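# Close the cream gift box drawer, leave box flat

## Task

Slide the cream gift box's drawer fully closed. The box must end resting flat on the table in its original spot next to the mint gift box. Everything else should stay roughly where it was. When finished, neither hand may be holding a box or an earring.

## Robot and tools

Robot: two arms, left_arm and right_arm. Each ends in a five-finger hand: a left hand on left_arm and a mirrored right hand on right_arm. Relative to the nominal centre between them, the bases sit at left_arm (+0.026, +0.258, 0) m and right_arm (+0.010, -0.298, 0) m, each turned very slightly about z. A camera stand is fixed behind the arms.

Frames: the scene frame has its origin at table height, midway between the arms, with +z up, +x out over the table and left_arm on the +y side. Image left and right do not follow the arm names. Each arm's hand poses, targets and wrist camera poses use that arm's own base frame. Offsets run along that arm's base axes, and turns are about the Hand target position. The table and cam_high use the scene frame.

Hand point: a point fixed to the palm, 0.05 m in front of it and 0.15 m out from the wrist face. Its +z runs along the straight fingers, and its +y points out of the palm. For the right hand, +x runs across the palm away from the thumb. For the left hand, +x points toward the thumb. Straight fingers reach 0.06 to 0.07 m beyond the point, and their centre lines lie 0.06 m behind it along -y. A wrist bracket on the little-finger side sticks out 0.10 m across the palm and can strike objects.

Row layout: 28 numbers, each in [-1, 1], always for both arms. The order is left_arm dx, dy, dz, rx, ry, rz, then left thumb_turn, thumb_bend, index, middle, ring, little, force_limit, speed. The same 14 follow for right_arm. The pose numbers are offsets from that arm's current Hand target, not absolute poses. A value of 1.0 equals 0.6 m or 180 degrees. rx, ry, rz form a single rotation vector. If a translation is longer than 1.0 it is shortened along its line. Sending six zeros asks the arm to return to its Hand target.

Finger numbers are absolute targets. thumb_turn runs from -1 (beside the palm) to +1 (opposite the fingers). thumb_bend and each finger run from -1 (straight) to +1 (curled). force_limit maps -1..+1 to about 0..10 N at the fingertip (0..15 N for the two thumb motors). speed maps -1..+0.48 to near zero up to full speed, and anything above that is full speed. Hand numbers are never ignored. To leave a hand unchanged, resend the last eight numbers you sent it. If you have sent none yet, use its hand_measured values plus hand_force_limit and hand_speed. With the thumb opposed, the hand grips objects about 0.035 to 0.065 m thick, or handles down to 0.025 m. For a soft grip, close with speed at -0.94 or lower.

execute_actions(actions, cameras): actions is a list of actions. Each action holds up to 15 rows, one per 1/30 s step, and a short action repeats its last row. Every row in an action counts from the Hand target at that action's start, so sending the same offset again moves the arm further. An empty list returns the state with all cameras.

move(target, speed, blend, blocking, cameras): target is one 28-number row or a list of up to 15 rows. All rows are offsets from the same starting Hand targets. speed is in m/s (0.002 to 4.3, default 0.25), and turning is capped at twice that in rad/s. blend is in metres and rounds corners between listed targets. A move lasts at most 10 s, and it does not avoid obstacles or the other arm. A faster move lags and overshoots more and hits harder. Route paths around an arm's own base, not close past it. The result adds a move: line. done means the arm rests within 10 mm and 2 degrees. Other words include off_target, moving, held and fault. limits=paced means the pose was clipped, and limits=held means steps were withheld. Neither done nor off_target tells you whether contact happened.

wait(seconds 0 to 10) lets time pass. stop brakes a running move. zoom_image(camera, region [x0,y0,x1,y1] in pixels, up to 504 square) enlarges part of the newest image from cam_high, cam_left_wrist or cam_right_wrist. show_instructions displays the reference images. finished_scene ends the scene for good.

Results: end_effector_position (m) and end_effector_quat_wxyz are given in the base frame. Hand target is the last commanded pose after clipping. Orientation is clipped to within 40 degrees of the measured orientation at each step. The hand often stops 1 to 5 cm short, usually low, because of friction and weight; this does not mean there is contact. Resend the shortfall as an offset. Hand readings list six values in motor order. hand_measured gives positions. hand_stopped_by is one of moving, target, force, stalled or fault. hand_load_n is positive when the finger is pushed open, and a value near 0 can mean the grip was lost. To squeeze harder, raise force_limit and send a target that is more closed. Joint torques include gravity. Cameras are cam_high (fixed) and the two wrist cameras, all 672x504. Calibration can be off by a few degrees and millimetres.

Avoid: knocking anything off the table, dropping or releasing moving items, slams, hard shoves, overloading fingers, and any contact or squeeze between the two arms, which can fail the task. To end a push, command the target back past the hand point. Long loads, stretched poses or straining toward unreachable poses heat the motors. A MOTOR HOT line appears at 85 °C, and at 100 °C the arm drops for 30 to 60 s or longer.

Each tool is called after "Emit:" as name(argument=value, ...), one argument or row to a line, values as JSON.

Reference images:

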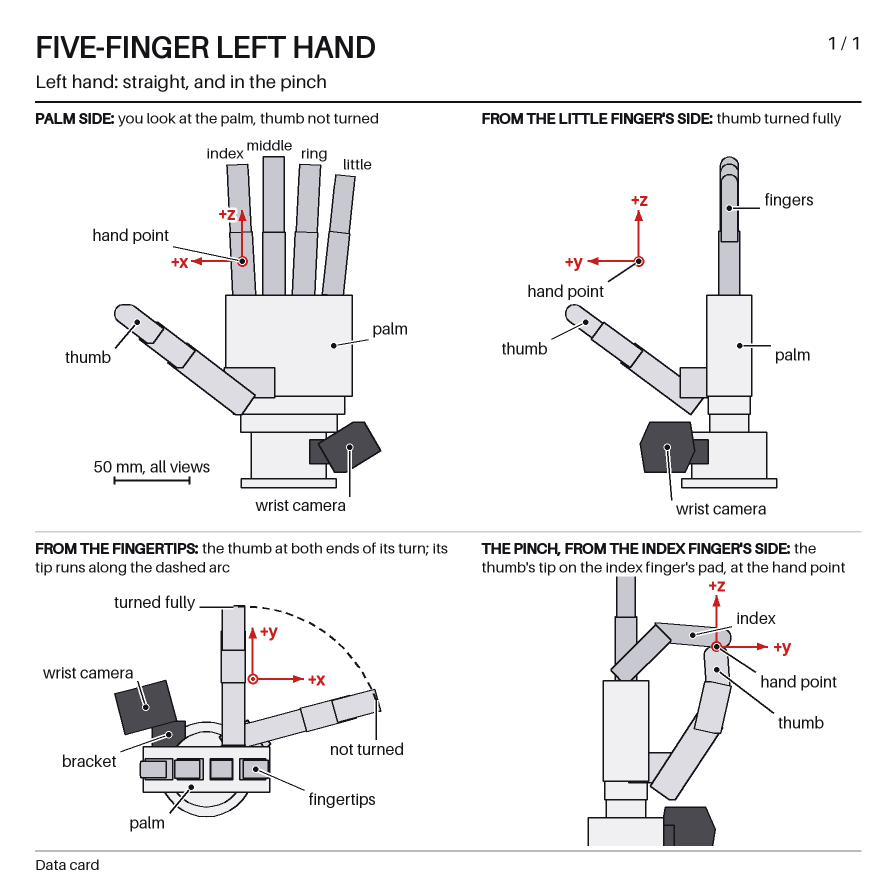

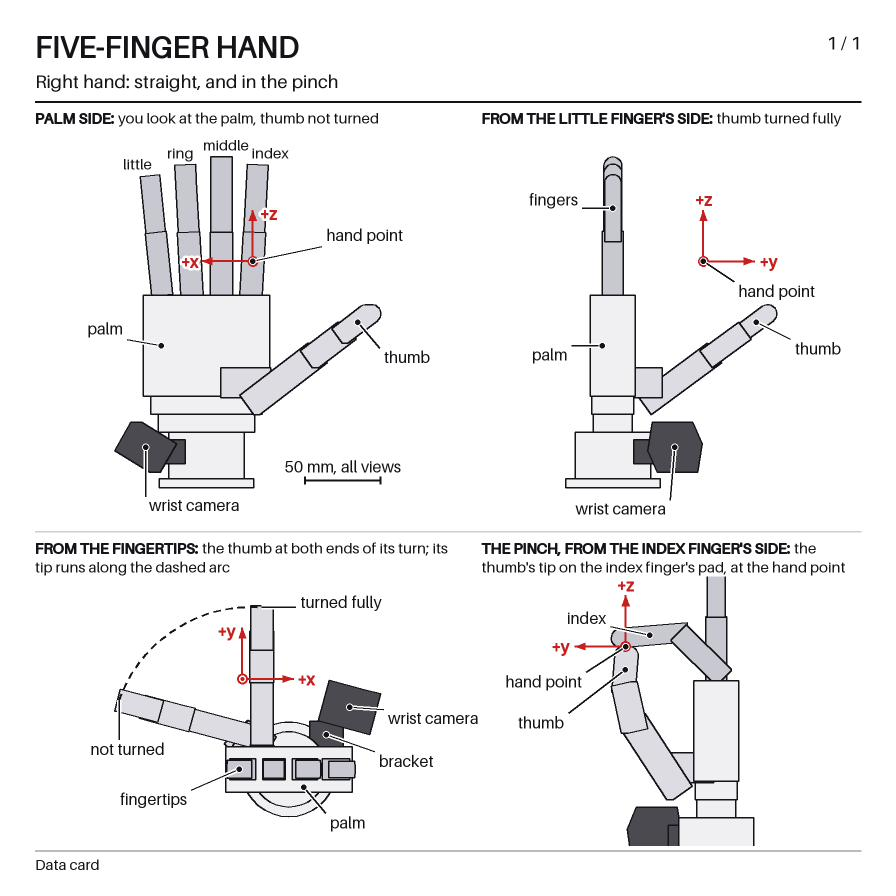

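## Session

Emit:
execute_actions(
  actions=[],
)

Scene clock: 0.00 s.
left_arm: end_effector_position=(+0.3385, -0.0656, +0.2525) hand_measured=(-1.000, -1.000, -1.000, -1.000, -1.000, -1.000) hand_load_n=(+0.0, +0.0, +0.0, +0.0, +0.0, +0.0) hand_stopped_by=(target, target, target, target, target, target) hand_force_limit=0.00 hand_speed=-0.80 end_effector_quat_wxyz=(+0.441, -0.461, +0.612, -0.467) | right_arm: end_effector_position=(+0.2639, +0.3181, +0.4009) hand_measured=(-1.000, -1.000, -1.000, -1.000, -1.000, -1.000) hand_load_n=(+0.0, +0.0, +0.0, +0.0, -0.5, +0.0) hand_stopped_by=(target, target, target, target, target, target) hand_force_limit=0.00 hand_speed=-0.80 end_effector_quat_wxyz=(-0.624, +0.742, -0.100, +0.225)
Joint positions: left_arm=[-0.069 0.45 0.464 -0.191 0.098 0.129] | right_arm=[0.647 0.753 0.911 -0.291 -0.44 -0.269]
Joint velocities: within noise
Joint torques (N m): no reading
Heat: left arm: hottest wrist roll 29 °C; right arm: hottest waist 35 °C.
Hand target: left_arm +0.3421, -0.0659, +0.2744; +0.452, -0.453, +0.603, -0.476 | right_arm +0.2650, +0.3188, +0.4177; -0.632, +0.733, -0.095, +0.233

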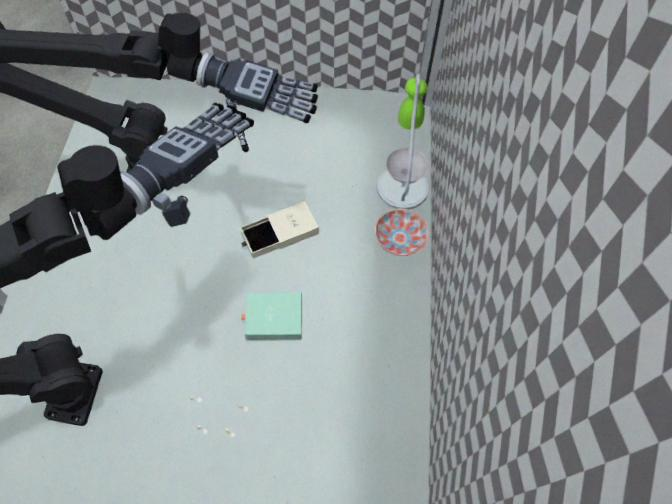

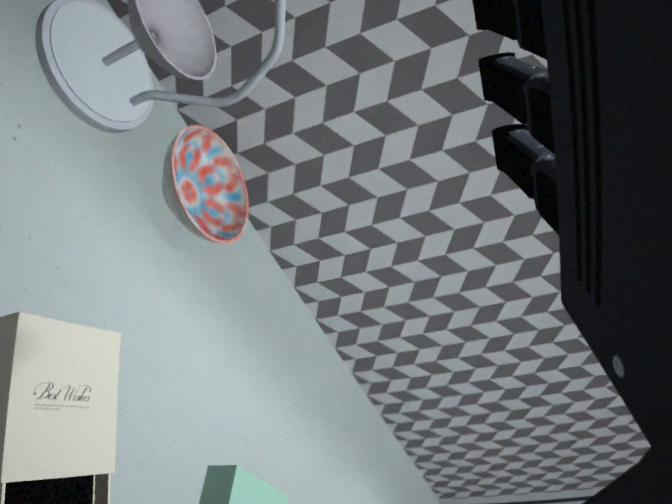

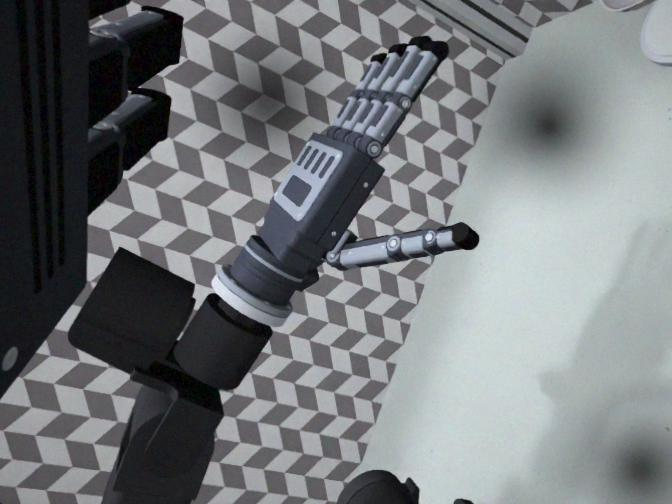

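Emit:
zoom_image(
  camera="cam_high",
  region=[200, 180, 360, 360],
)

Emit:
zoom_image(
  camera="cam_high",
  region=[160, 360, 280, 460],
)

Emit:
zoom_image(
  camera="cam_left_wrist",
  region=[0, 200, 300, 504],
)

Scaled by 2.800 from the camera's 672x504 image, which has a finer 960x720 frame.

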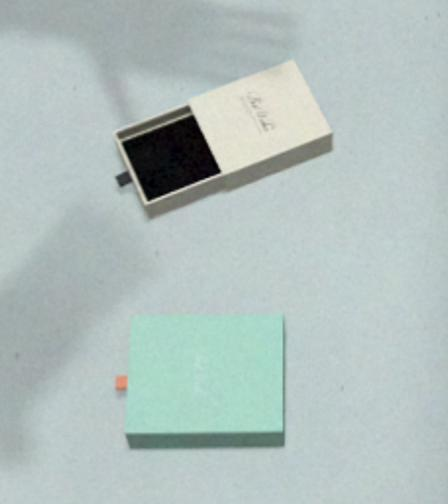

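Scaled by 4.200 from the camera's 672x504 image, which has a finer 960x720 frame.

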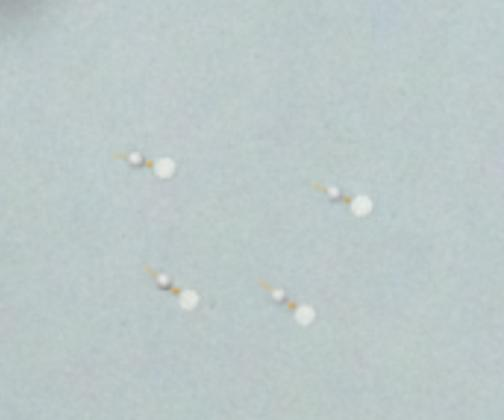

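Scaled by 1.658 from the camera's 672x504 image, which has a finer 960x720 frame.

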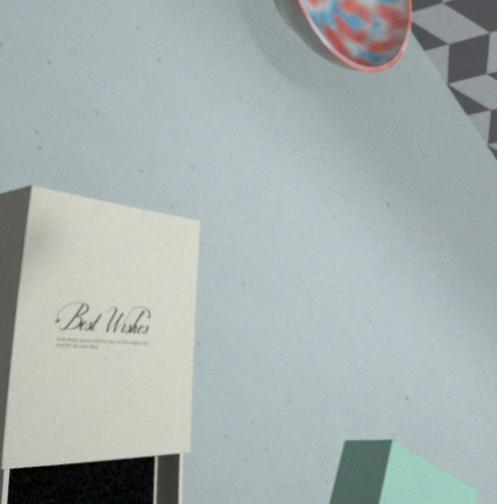

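Emit:
move(
  target=[0,0,0,0,0,0,-1,-1,-1,-1,-1,-1,0,-0.8,-0.2083,-0.0148,-0.33,-0.119,0.2,-0.1893,-1,-1,-1,0.9,-1,0.9,0,0.2],
  speed=0.25,
  cameras=["all"],
)

Scene clock: 18.00 s.
left_arm: end_effector_position=(+0.3385, -0.0656, +0.2525) hand_measured=(-1.000, -1.000, -1.000, -1.000, -1.000, -1.000) hand_load_n=(+0.0, +0.0, -0.5, +0.0, +0.0, +0.0) hand_stopped_by=(target, target, target, target, target, target) hand_force_limit=0.00 hand_speed=-0.80 end_effector_quat_wxyz=(+0.441, -0.461, +0.612, -0.467) | right_arm: end_effector_position=(+0.1450, +0.3104, +0.2287) hand_measured=(-1.000, -1.000, -1.000, +0.900, -1.000, +0.900) hand_load_n=(+0.0, +0.0, +0.0, +0.0, +0.0, +0.0) hand_stopped_by=(target, target, target, target, target, target) hand_force_limit=0.00 hand_speed=0.20 end_effector_quat_wxyz=(-0.346, +0.805, -0.446, +0.184)
Joint positions: left_arm=[-0.069 0.45 0.464 -0.191 0.098 0.129] | right_arm=[1.239 0.825 0.848 -0.908 0.46 0.513]
Joint torques (N m): left_arm=[-1.26 -1.26 13.56 1.65 -0.02 -0.04] | right_arm=[-0.44 -2.73 7.27 0.77 0.32 0.06]
Heat: left arm: hottest elbow 30 °C; right arm: hottest waist 35 °C.
Hand target: left_arm +0.3421, -0.0659, +0.2744; +0.452, -0.453, +0.603, -0.476 | right_arm +0.1400, +0.3100, +0.2197; -0.336, +0.810, -0.444, +0.184
Off the commanded pose: left_arm 0.022 m, 2 deg | right_arm 0.010 m, 1 deg.
move: off_target (left_arm)
camera_calibration:
cam_right_wrist: T_world_to_cam=[[-0.413124, -0.583216, -0.69942, 0.399811], [-0.898502, 0.386193, 0.208685, -0.0393872], [0.148403, 0.714643, -0.683566, 0.0253642], [0, 0, 0, 1]] pos_world=[0.126018, 0.230261, 0.305193]

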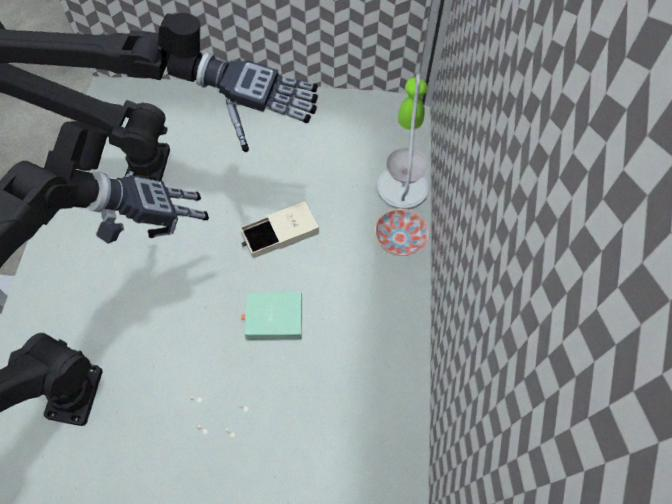

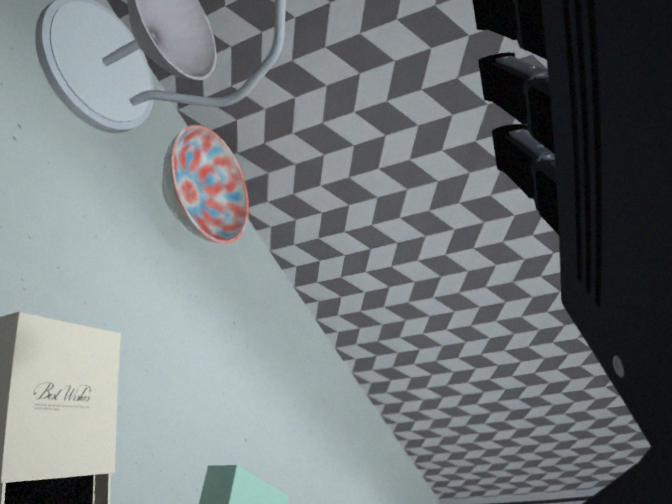

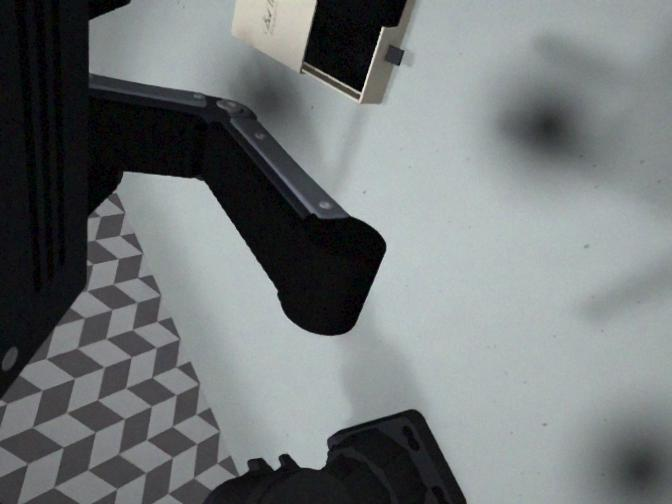

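Emit:
move(
  target=[0.1293,-0.1528,-0.057,-0.107,0.4535,0.2078,-1,-1,-1,-1,-1,-1,0,-0.8,0,0,0,0,0,0,-1,-1,-1,0.9,-1,0.9,0,0.2],
  speed=0.25,
  cameras=["all"],
)

Scene clock: 22.53 s.
left_arm: end_effector_position=(+0.4039, -0.1566, +0.2233) hand_measured=(-1.000, -1.000, -1.000, -1.000, -1.000, -1.000) hand_load_n=(+0.0, +0.0, +0.0, +0.0, +0.0, +0.0) hand_stopped_by=(target, target, target, target, target, target) hand_force_limit=0.00 hand_speed=-0.80 end_effector_quat_wxyz=(+0.004, +0.858, -0.514, -0.018) | right_arm: end_effector_position=(+0.1450, +0.3105, +0.2287) hand_measured=(-1.000, -1.000, -1.000, +0.900, -1.000, +0.900) hand_load_n=(+0.0, +0.0, +0.0, +0.0, +0.0, +0.0) hand_stopped_by=(target, target, target, target, target, target) hand_force_limit=0.00 hand_speed=0.20 end_effector_quat_wxyz=(-0.346, +0.805, -0.446, +0.184)
Joint positions: left_arm=[-0.225 1.55 1.498 -1.554 -0.004 -0.717] | right_arm=[1.239 0.825 0.848 -0.908 0.46 0.514]
Joint torques (N m): left_arm=[-0.73 -11.99 13.61 -0.24 0.15 -0.14] | right_arm=[-0.38 -2.73 7.28 0.77 0.32 0.05]
Heat: left arm: hottest elbow 31 °C; right arm: hottest waist 34 °C.
Hand target: left_arm +0.4196, -0.1576, +0.2403; +0.000, +0.864, -0.504, +0.001 | right_arm +0.1400, +0.3100, +0.2197; -0.336, +0.810, -0.444, +0.184
Off the commanded pose: left_arm 0.023 m, 3 deg | right_arm 0.010 m, 1 deg.
move: off_target (left_arm)
camera_calibration:
cam_left_wrist: T_world_to_cam=[[0.974439, 0.217875, -0.0547569, -0.345294], [0.217444, -0.853488, 0.473579, -0.32632], [0.0564468, -0.47338, -0.879048, 0.212585], [0, 0, 0, 1]] pos_world=[0.395424, -0.102646, 0.322504]
cam_right_wrist: T_world_to_cam=[[-0.413601, -0.58278, -0.699501, 0.399755], [-0.898266, 0.386511, 0.20911, -0.039709], [0.1485, 0.714826, -0.683353, 0.0252602], [0, 0, 0, 1]] pos_world=[0.125919, 0.230261, 0.305194]

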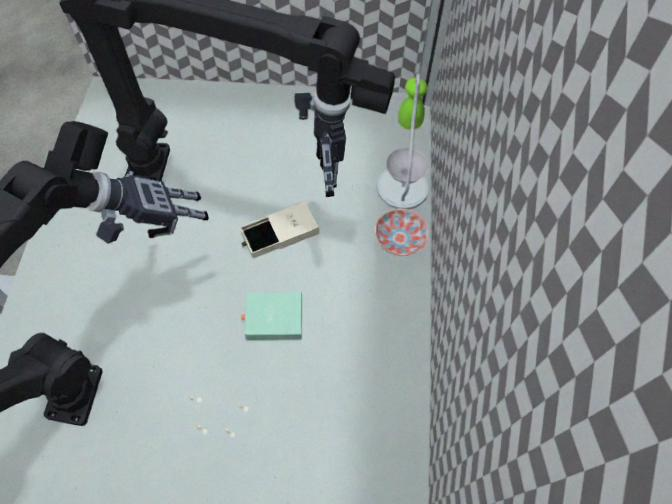

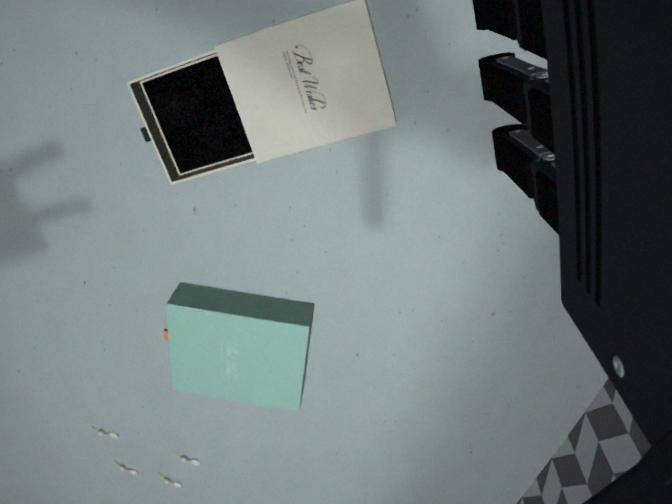

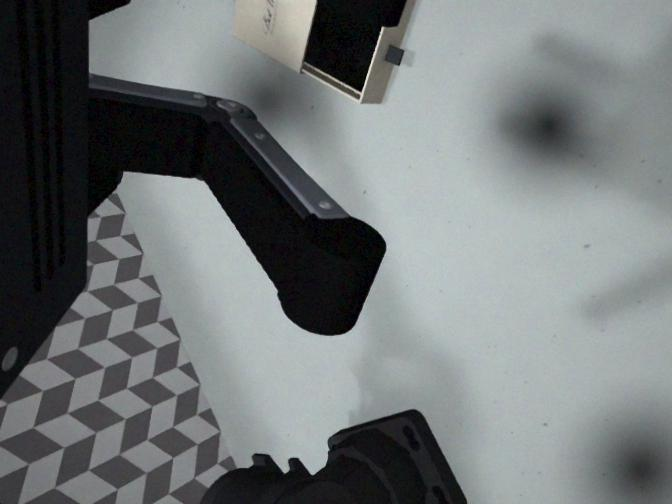

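Emit:
zoom_image(
  camera="cam_high",
  region=[230, 90, 410, 270],
)

Emit:
zoom_image(
  camera="cam_left_wrist",
  region=[100, 0, 420, 240],
)

Emit:
zoom_image(
  camera="cam_high",
  region=[90, 150, 270, 290],
)

Scaled by 2.800 from the camera's 672x504 image, which has a finer 960x720 frame.

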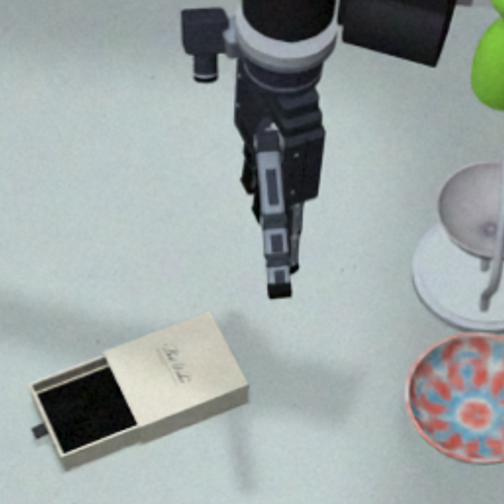

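Scaled by 1.575 from the camera's 672x504 image, which has a finer 960x720 frame.

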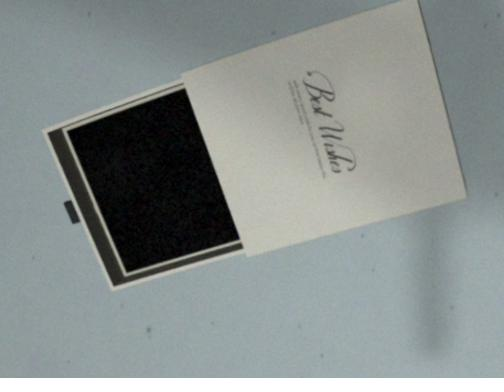

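Scaled by 2.800 from the camera's 672x504 image, which has a finer 960x720 frame.

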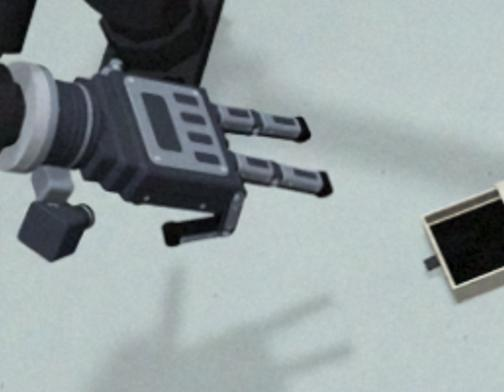

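Emit:
zoom_image(
  camera="cam_left_wrist",
  region=[440, 0, 640, 260],
)

Scaled by 1.938 from the camera's 672x504 image, which has a finer 960x720 frame.

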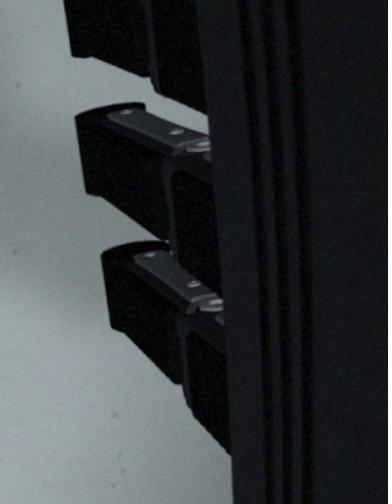

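Emit:
move(
  target=[0,0,-0.189,0,0,0,-1,-1,-1,-1,-1,-1,0,-0.8,0,0,0,0,0,0,-1,-1,-1,0.9,-1,0.9,0,0.2],
  speed=0.2,
  cameras=["all"],
)

Emit:
zoom_image(
  camera="cam_high",
  region=[230, 90, 410, 270],
)

Scene clock: 28.30 s.
left_arm: end_effector_position=(+0.4135, -0.1588, +0.1259) hand_measured=(-1.000, -1.000, -1.000, -1.000, -1.000, -1.000) hand_load_n=(+0.0, +0.0, +0.0, +0.0, +0.0, -0.5) hand_stopped_by=(target, target, target, target, target, target) hand_force_limit=0.00 hand_speed=-0.80 end_effector_quat_wxyz=(+0.000, +0.858, -0.513, -0.006) | right_arm: end_effector_position=(+0.1450, +0.3105, +0.2287) hand_measured=(-1.000, -1.000, -1.000, +0.900, -1.000, +0.900) hand_load_n=(+0.0, +0.0, +0.0, +0.0, -0.5, +0.0) hand_stopped_by=(target, target, target, target, target, target) hand_force_limit=0.00 hand_speed=0.20 end_effector_quat_wxyz=(-0.346, +0.805, -0.446, +0.184)
Joint positions: left_arm=[-0.225 1.603 1.303 -1.283 -0.004 -0.718] | right_arm=[1.239 0.825 0.848 -0.908 0.46 0.514]
Joint torques (N m): left_arm=[-0.67 -12.86 9.03 0.4 0.14 -0.18] | right_arm=[-0.44 -2.73 7.27 0.79 0.32 0.05]
Heat: left arm: hottest elbow 31 °C; right arm: hottest waist 34 °C.
Hand target: left_arm +0.4197, -0.1576, +0.1269; +0.000, +0.864, -0.504, +0.001 | right_arm +0.1400, +0.3100, +0.2197; -0.336, +0.810, -0.444, +0.184
Off the commanded pose: left_arm 0.006 m, 1 deg | right_arm 0.010 m, 1 deg.
move: done
camera_calibration:
cam_left_wrist: T_world_to_cam=[[0.975211, 0.218735, -0.0334472, -0.362334], [0.207384, -0.850758, 0.482911, -0.28079], [0.0771743, -0.477876, -0.87503, 0.11567], [0, 0, 0, 1]] pos_world=[0.402656, -0.104353, 0.224693]
cam_right_wrist: T_world_to_cam=[[-0.413601, -0.58278, -0.699501, 0.399755], [-0.898266, 0.386511, 0.20911, -0.039709], [0.1485, 0.714826, -0.683353, 0.0252602], [0, 0, 0, 1]] pos_world=[0.125919, 0.230261, 0.305194]

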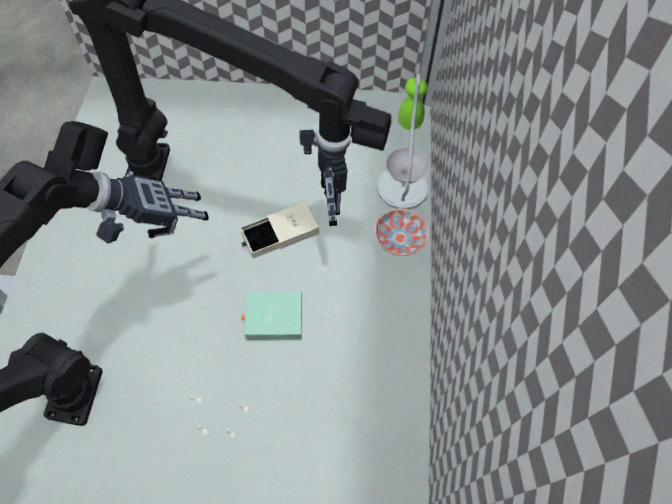

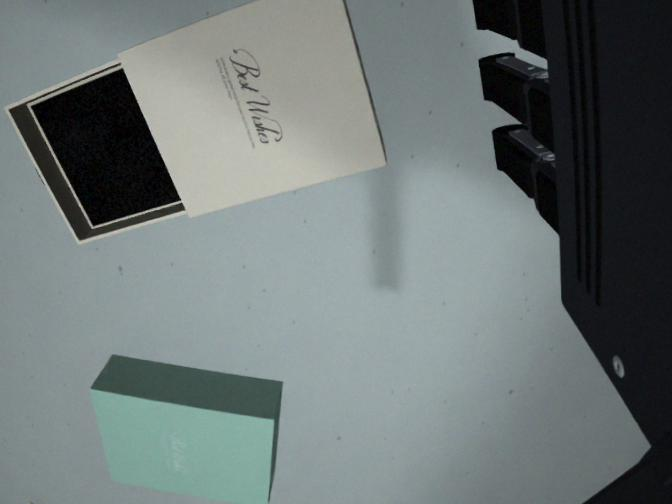

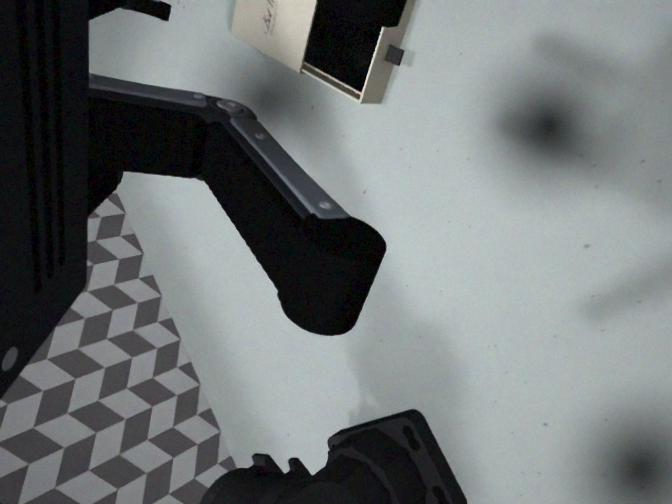

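Scaled by 2.800 from the camera's 672x504 image, which has a finer 960x720 frame.

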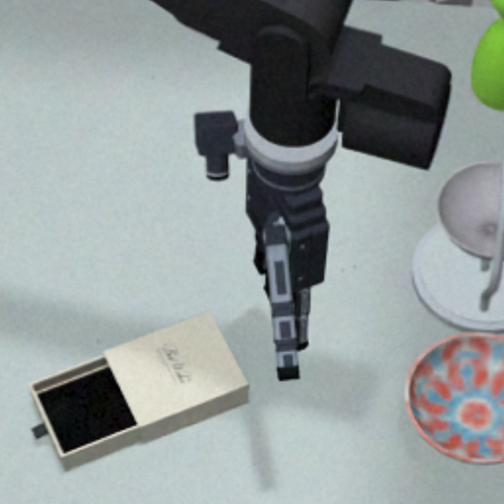

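Emit:
move(
  target=[-0.0153,-0.0237,-0.0517,0,0,0,-1,-1,-1,-1,-1,-1,0,-0.8,0,0,0,0,0,0,-1,-1,-1,0.9,-1,0.9,0,0.2],
  speed=0.15,
  cameras=["all"],
)

Emit:
zoom_image(
  camera="cam_high",
  region=[270, 150, 390, 270],
)

Scene clock: 31.03 s.
left_arm: end_effector_position=(+0.4085, -0.1671, +0.0995) hand_measured=(-1.000, -1.000, -1.000, -1.000, -1.000, -1.000) hand_load_n=(+0.0, -0.5, +0.0, +0.0, +0.0, +0.0) hand_stopped_by=(target, target, target, target, target, target) hand_force_limit=0.00 hand_speed=-0.80 end_effector_quat_wxyz=(-0.002, +0.862, -0.507, +0.000) | right_arm: end_effector_position=(+0.1450, +0.3105, +0.2287) hand_measured=(-1.000, -1.000, -1.000, +0.900, -1.000, +0.900) hand_load_n=(+0.0, +0.0, +0.0, +0.0, +0.0, +0.0) hand_stopped_by=(target, target, target, target, target, target) hand_force_limit=0.00 hand_speed=0.20 end_effector_quat_wxyz=(-0.346, +0.805, -0.446, +0.184)
Joint positions: left_arm=[-0.244 1.608 1.237 -1.2 -0.003 -0.752] | right_arm=[1.239 0.825 0.848 -0.908 0.46 0.514]
Joint torques (N m): left_arm=[-2.2 -11.99 8.49 0.43 0.12 -0.19] | right_arm=[-0.38 -2.78 7.27 0.77 0.32 0.05]
Heat: left arm: hottest elbow 31 °C; right arm: hottest waist 34 °C.
Hand target: left_arm +0.4105, -0.1718, +0.0959; +0.000, +0.864, -0.504, +0.001 | right_arm +0.1400, +0.3100, +0.2197; -0.336, +0.810, -0.444, +0.184
Off the commanded pose: left_arm 0.006 m, 0 deg | right_arm 0.010 m, 1 deg.
move: done
camera_calibration:
cam_left_wrist: T_world_to_cam=[[0.972268, 0.232794, -0.0224227, -0.354102], [0.213875, -0.846249, 0.487976, -0.27642], [0.0946228, -0.479239, -0.872569, 0.0814167], [0, 0, 0, 1]] pos_world=[0.395698, -0.112469, 0.197988]
cam_right_wrist: T_world_to_cam=[[-0.413601, -0.58278, -0.699501, 0.399755], [-0.898266, 0.386511, 0.20911, -0.039709], [0.1485, 0.714826, -0.683353, 0.0252602], [0, 0, 0, 1]] pos_world=[0.125919, 0.230261, 0.305194]

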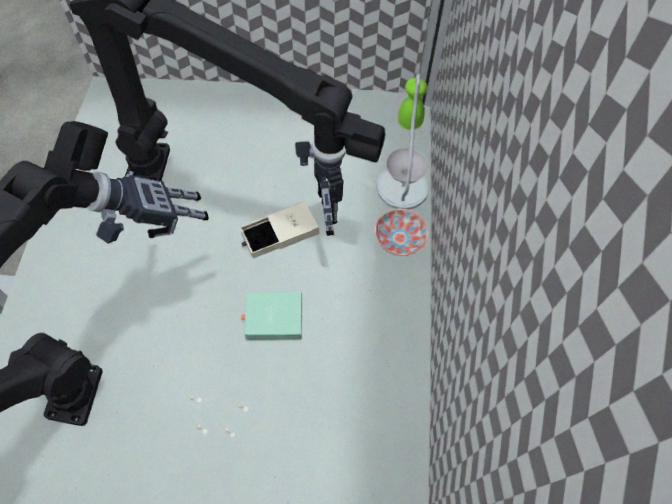

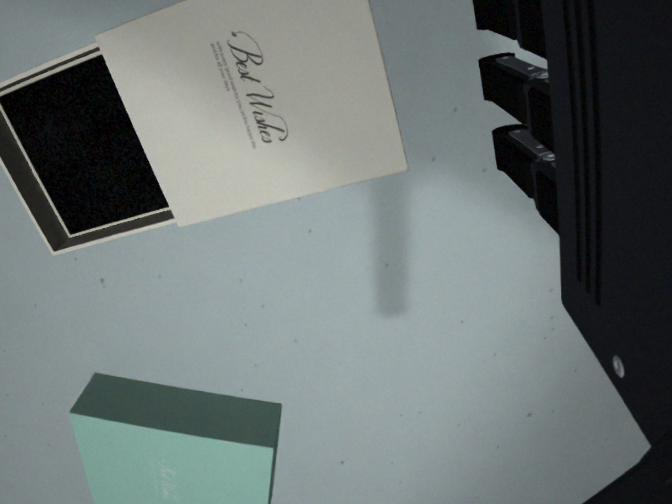

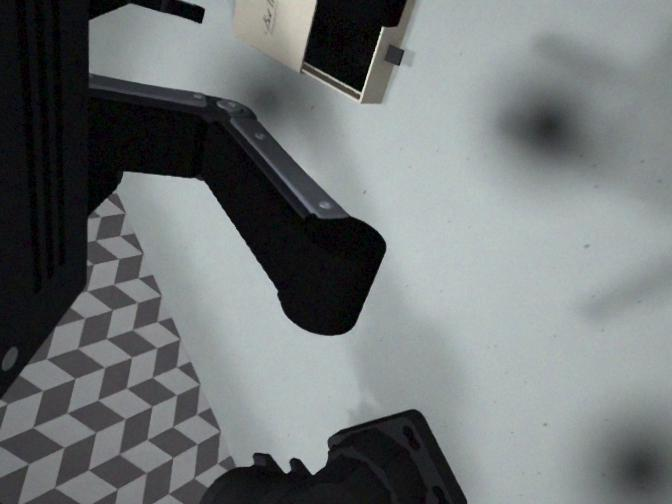

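Scaled by 4.200 from the camera's 672x504 image, which has a finer 960x720 frame.

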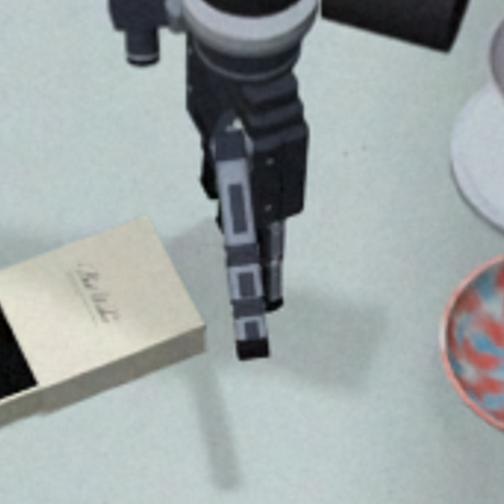

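Emit:
move(
  target=[-0.038,-0.021,-0.010,0,0,0,-1,-1,-1,-1,-1,-1,0,-0.8,0,0,0,0,0,0,-1,-1,-1,0.9,-1,0.9,0,0.2],
  speed=0.1,
  cameras=["all"],
)

Emit:
zoom_image(
  camera="cam_high",
  region=[230, 150, 350, 270],
)

Emit:
zoom_image(
  camera="cam_left_wrist",
  region=[340, 0, 640, 260],
)

Scene clock: 34.30 s.
left_arm: end_effector_position=(+0.3851, -0.1799, +0.0846) hand_measured=(-1.000, -1.000, -1.000, -1.000, -1.000, -1.000) hand_load_n=(+0.0, +0.0, +0.0, +0.0, +0.0, +0.0) hand_stopped_by=(target, target, target, target, target, target) hand_force_limit=0.00 hand_speed=-0.80 end_effector_quat_wxyz=(+0.001, +0.862, -0.507, -0.011) | right_arm: end_effector_position=(+0.1450, +0.3105, +0.2287) hand_measured=(-1.000, -1.000, -1.000, +0.900, -1.000, +0.900) hand_load_n=(+0.0, +0.0, +0.0, +0.0, +0.0, +0.0) hand_stopped_by=(target, target, target, target, target, target) hand_force_limit=0.00 hand_speed=0.20 end_effector_quat_wxyz=(-0.346, +0.805, -0.446, +0.184)
Joint positions: left_arm=[-0.285 1.591 1.172 -1.174 -0.002 -0.792] | right_arm=[1.239 0.825 0.848 -0.908 0.46 0.514]
Joint torques (N m): left_arm=[-1.73 -13.33 8.21 0.38 0.1 -0.18] | right_arm=[-0.38 -2.78 7.25 0.79 0.32 0.05]
Heat: left arm: hottest elbow 31 °C; right arm: hottest waist 34 °C.
Hand target: left_arm +0.3876, -0.1844, +0.0898; +0.000, +0.864, -0.504, +0.001 | right_arm +0.1400, +0.3100, +0.2197; -0.336, +0.810, -0.444, +0.184
Off the commanded pose: left_arm 0.007 m, 1 deg | right_arm 0.010 m, 1 deg.
move: done
camera_calibration:
cam_left_wrist: T_world_to_cam=[[0.971764, 0.232258, -0.0416145, -0.327023], [0.223419, -0.848979, 0.478873, -0.278436], [0.0758923, -0.474649, -0.876897, 0.0728354], [0, 0, 0, 1]] pos_world=[0.374469, -0.125862, 0.183596]
cam_right_wrist: T_world_to_cam=[[-0.413601, -0.58278, -0.699501, 0.399755], [-0.898266, 0.386511, 0.20911, -0.039709], [0.1485, 0.714826, -0.683353, 0.0252602], [0, 0, 0, 1]] pos_world=[0.125919, 0.230261, 0.305194]

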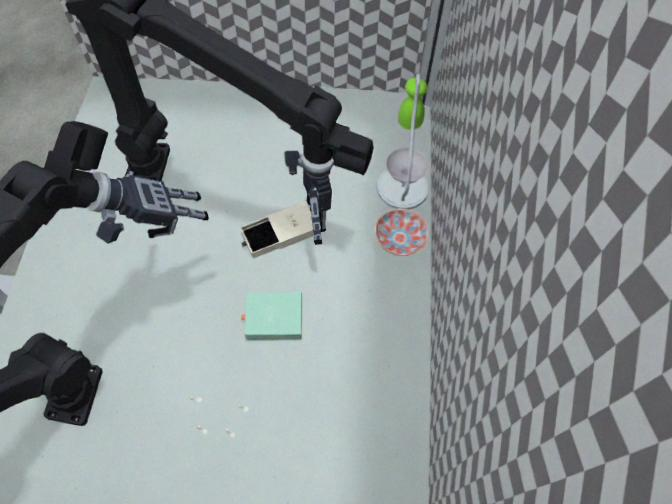

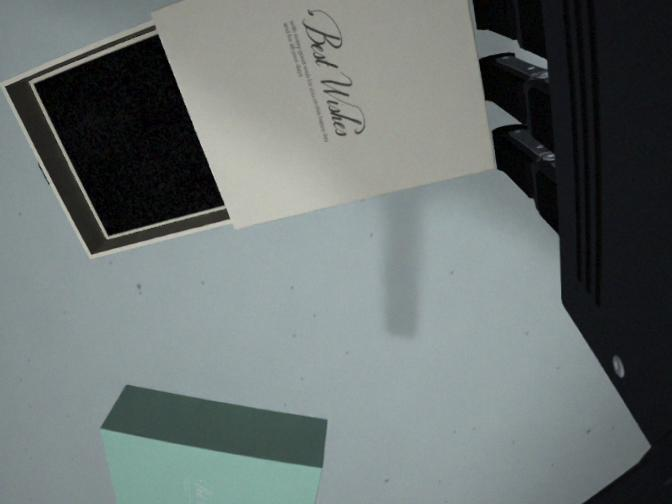

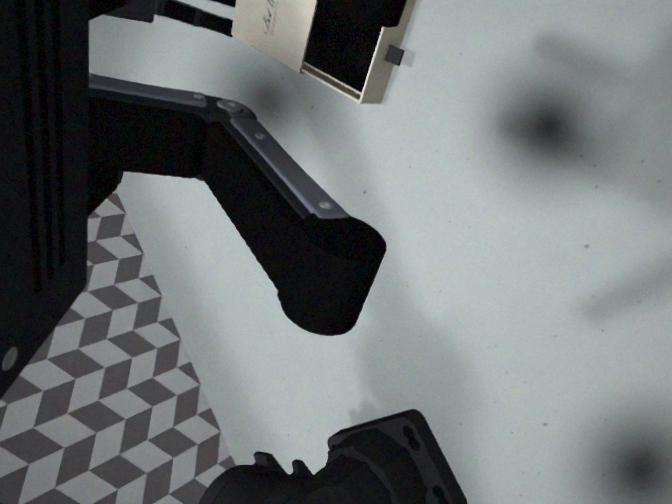

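Scaled by 4.200 from the camera's 672x504 image, which has a finer 960x720 frame.

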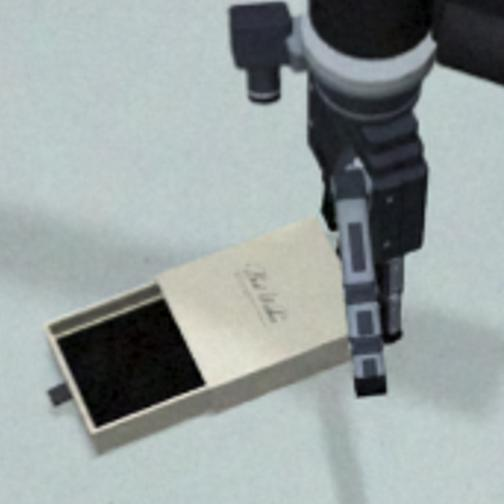

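Scaled by 1.680 from the camera's 672x504 image, which has a finer 960x720 frame.

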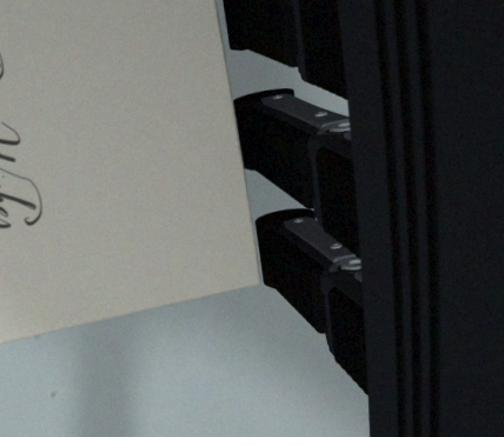

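Emit:
zoom_image(
  camera="cam_right_wrist",
  region=[200, 0, 450, 150],
)

Scaled by 2.016 from the camera's 672x504 image, which has a finer 960x720 frame.

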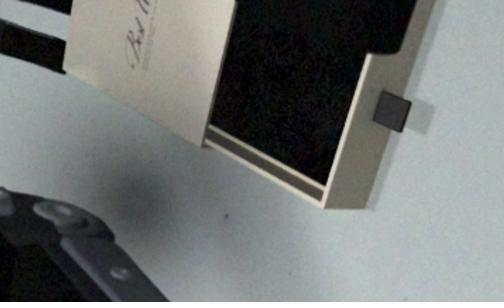

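Emit:
move(
  target=[0,0,0,0,0,0,-1,-1,-1,-1,-1,-1,0,-0.8,0.022,0.0412,-0.248,0,0,0,-1,-1,-1,0.9,-1,0.9,0,0.2],
  speed=0.2,
  cameras=["all"],
)

Emit:
zoom_image(
  camera="cam_high",
  region=[180, 150, 340, 290],
)

Emit:
zoom_image(
  camera="cam_right_wrist",
  region=[60, 0, 420, 250],
)

Scene clock: 38.37 s.
left_arm: end_effector_position=(+0.3852, -0.1799, +0.0846) hand_measured=(-1.000, -1.000, -1.000, -1.000, -1.000, -1.000) hand_load_n=(+0.0, +0.0, +0.0, +0.0, +0.0, +0.0) hand_stopped_by=(target, target, target, target, target, target) hand_force_limit=0.00 hand_speed=-0.80 end_effector_quat_wxyz=(+0.001, +0.862, -0.507, -0.011) | right_arm: end_effector_position=(+0.1533, +0.3362, +0.0783) hand_measured=(-1.000, -1.000, -1.000, +0.900, -1.000, +0.900) hand_load_n=(+0.0, +0.0, +0.0, +0.0, +0.0, +0.0) hand_stopped_by=(target, target, target, target, target, target) hand_force_limit=0.00 hand_speed=0.20 end_effector_quat_wxyz=(-0.340, +0.808, -0.445, +0.184)
Joint positions: left_arm=[-0.285 1.591 1.172 -1.174 -0.002 -0.792] | right_arm=[1.239 1.037 0.559 -0.42 0.457 0.514]
Joint torques (N m): left_arm=[-1.79 -13.16 8.21 0.38 0.1 -0.17] | right_arm=[-2.02 -3.96 6.32 1.76 0.04 -0.1]
Heat: left arm: hottest elbow 30 °C; right arm: hottest waist 34 °C.
Hand target: left_arm +0.3876, -0.1844, +0.0898; +0.000, +0.864, -0.504, +0.001 | right_arm +0.1532, +0.3348, +0.0709; -0.336, +0.810, -0.444, +0.184
Off the commanded pose: left_arm 0.007 m, 1 deg | right_arm 0.008 m, 1 deg.
move: done
camera_calibration:
cam_left_wrist: T_world_to_cam=[[0.971592, 0.232988, -0.0415493, -0.32688], [0.224027, -0.84883, 0.478852, -0.278642], [0.0762983, -0.474556, -0.876912, 0.0726973], [0, 0, 0, 1]] pos_world=[0.37447, -0.125862, 0.183596]
cam_right_wrist: T_world_to_cam=[[-0.417146, -0.591941, -0.689634, 0.315937], [-0.897534, 0.387628, 0.210184, -0.0112959], [0.142905, 0.706648, -0.692984, -0.0927772], [0, 0, 0, 1]] pos_world=[0.134912, 0.256956, 0.155962]

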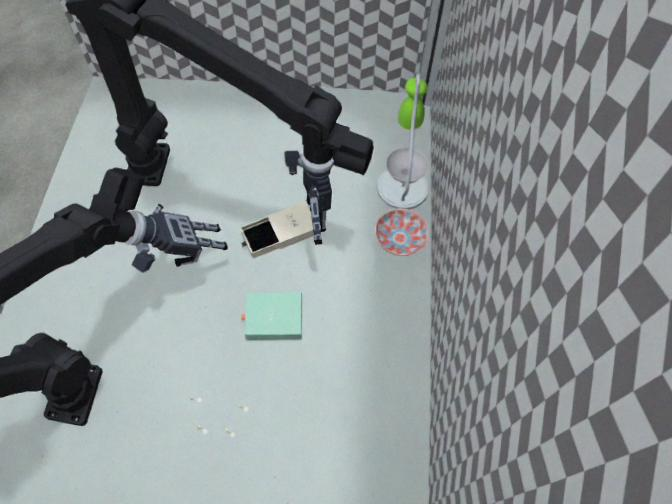

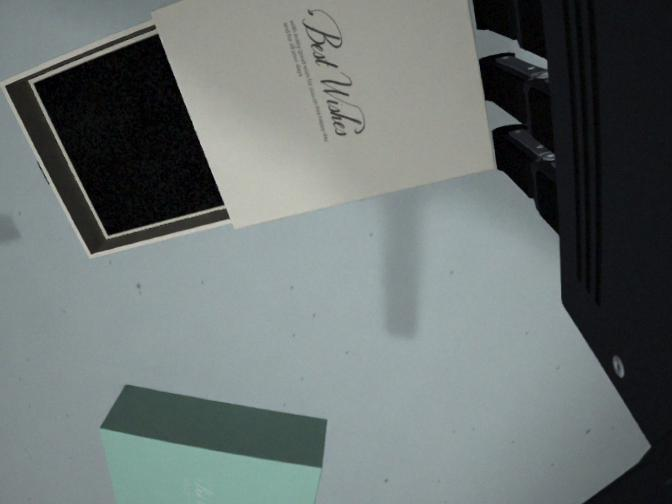

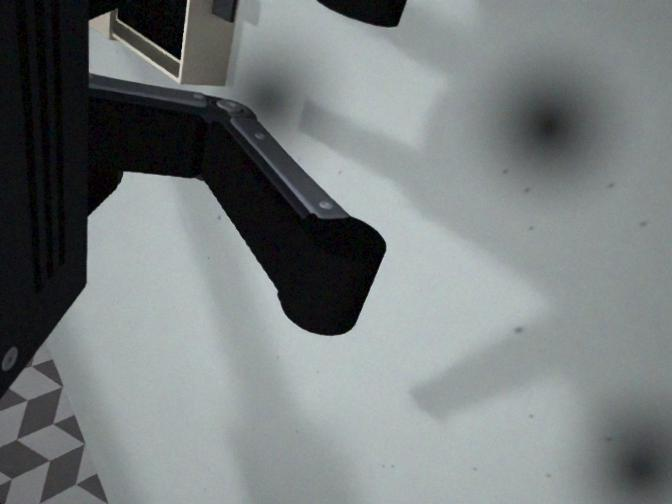

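Scaled by 3.150 from the camera's 672x504 image, which has a finer 960x720 frame.

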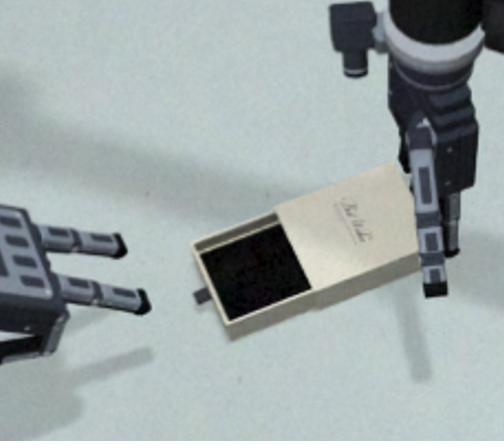

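Scaled by 1.400 from the camera's 672x504 image, which has a finer 960x720 frame.

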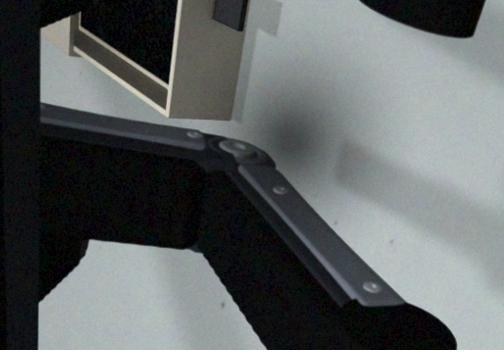

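Emit:
move(
  target=[0,0,0,0,0,0,-1,-1,-1,-1,-1,-1,0,-0.8,0.028,0.018,-0.075,0,0,0,-1,-1,-1,0.9,-1,0.9,0,0.2],
  speed=0.12,
  cameras=["all"],
)

Emit:
zoom_image(
  camera="cam_high",
  region=[190, 190, 310, 290],
)

Scene clock: 43.00 s.
left_arm: end_effector_position=(+0.3852, -0.1799, +0.0846) hand_measured=(-1.000, -1.000, -1.000, -1.000, -1.000, -1.000) hand_load_n=(+0.0, +0.0, -0.5, +0.0, +0.0, +0.0) hand_stopped_by=(target, target, target, target, target, target) hand_force_limit=0.00 hand_speed=-0.80 end_effector_quat_wxyz=(+0.001, +0.862, -0.507, -0.011) | right_arm: end_effector_position=(+0.1663, +0.3506, +0.0337) hand_measured=(-1.000, -1.000, -1.000, +0.900, -1.000, +0.900) hand_load_n=(-0.5, +0.0, -0.5, +0.0, +0.0, +0.0) hand_stopped_by=(target, target, target, target, target, target) hand_force_limit=0.00 hand_speed=0.20 end_effector_quat_wxyz=(-0.341, +0.809, -0.443, +0.181)
Joint positions: left_arm=[-0.285 1.591 1.172 -1.174 -0.002 -0.792] | right_arm=[1.209 1.189 0.518 -0.21 0.431 0.483]
Joint torques (N m): left_arm=[-1.73 -13.16 8.23 0.36 0.1 -0.17] | right_arm=[-3.08 -5.19 5.56 1.7 0.02 -0.14]
Heat: left arm: hottest elbow 30 °C; right arm: hottest waist 34 °C.
Hand target: left_arm +0.3876, -0.1844, +0.0898; +0.000, +0.864, -0.504, +0.001 | right_arm +0.1700, +0.3454, +0.0258; -0.335, +0.810, -0.444, +0.184
Off the commanded pose: left_arm 0.007 m, 1 deg | right_arm 0.010 m, 1 deg.
move: done
camera_calibration:
cam_left_wrist: T_world_to_cam=[[0.971592, 0.232988, -0.0415493, -0.32688], [0.224027, -0.84883, 0.478852, -0.278642], [0.0762983, -0.474556, -0.876912, 0.0726973], [0, 0, 0, 1]] pos_world=[0.37447, -0.125862, 0.183596]
cam_right_wrist: T_world_to_cam=[[-0.413723, -0.592488, -0.691224, 0.298721], [-0.90014, 0.379894, 0.213138, 0.00716541], [0.136309, 0.710379, -0.690494, -0.13611], [0, 0, 0, 1]] pos_world=[0.148591, 0.270956, 0.110973]

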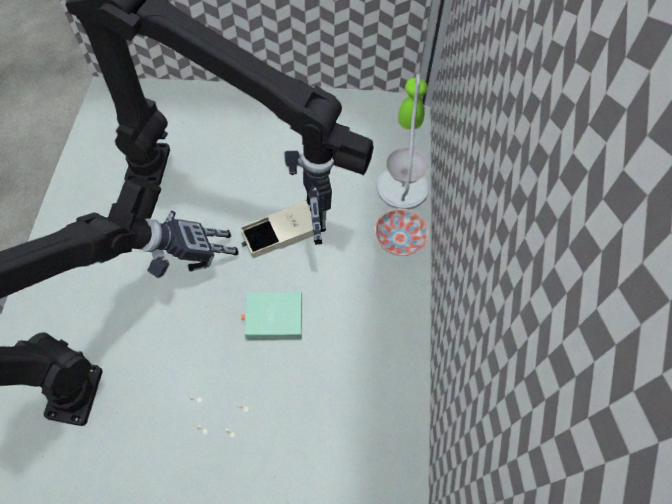

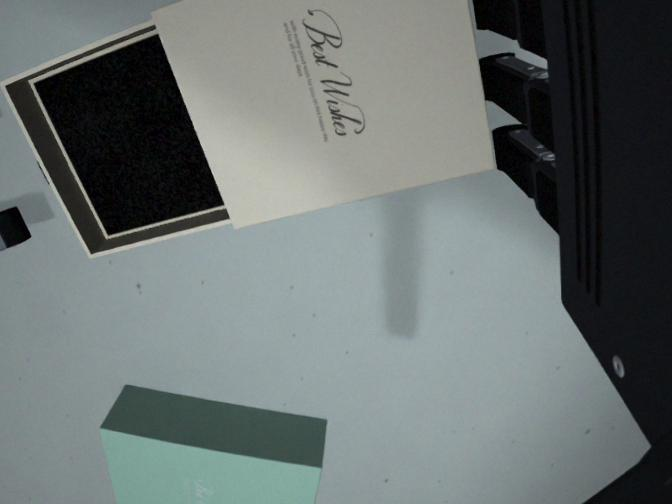

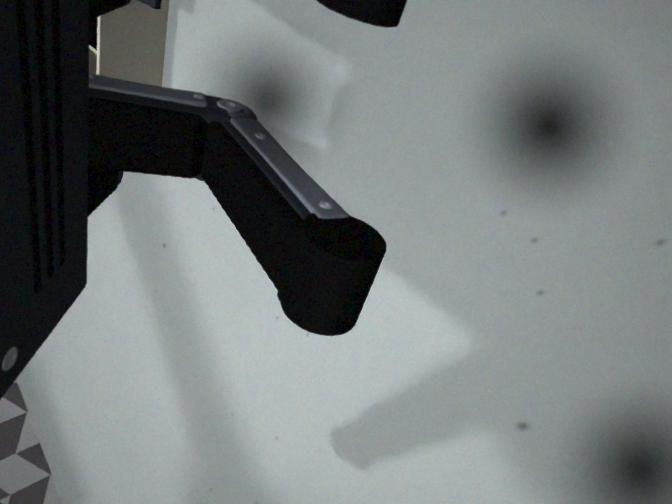

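Scaled by 4.200 from the camera's 672x504 image, which has a finer 960x720 frame.

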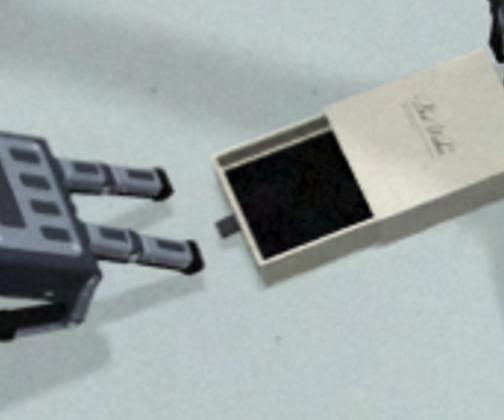

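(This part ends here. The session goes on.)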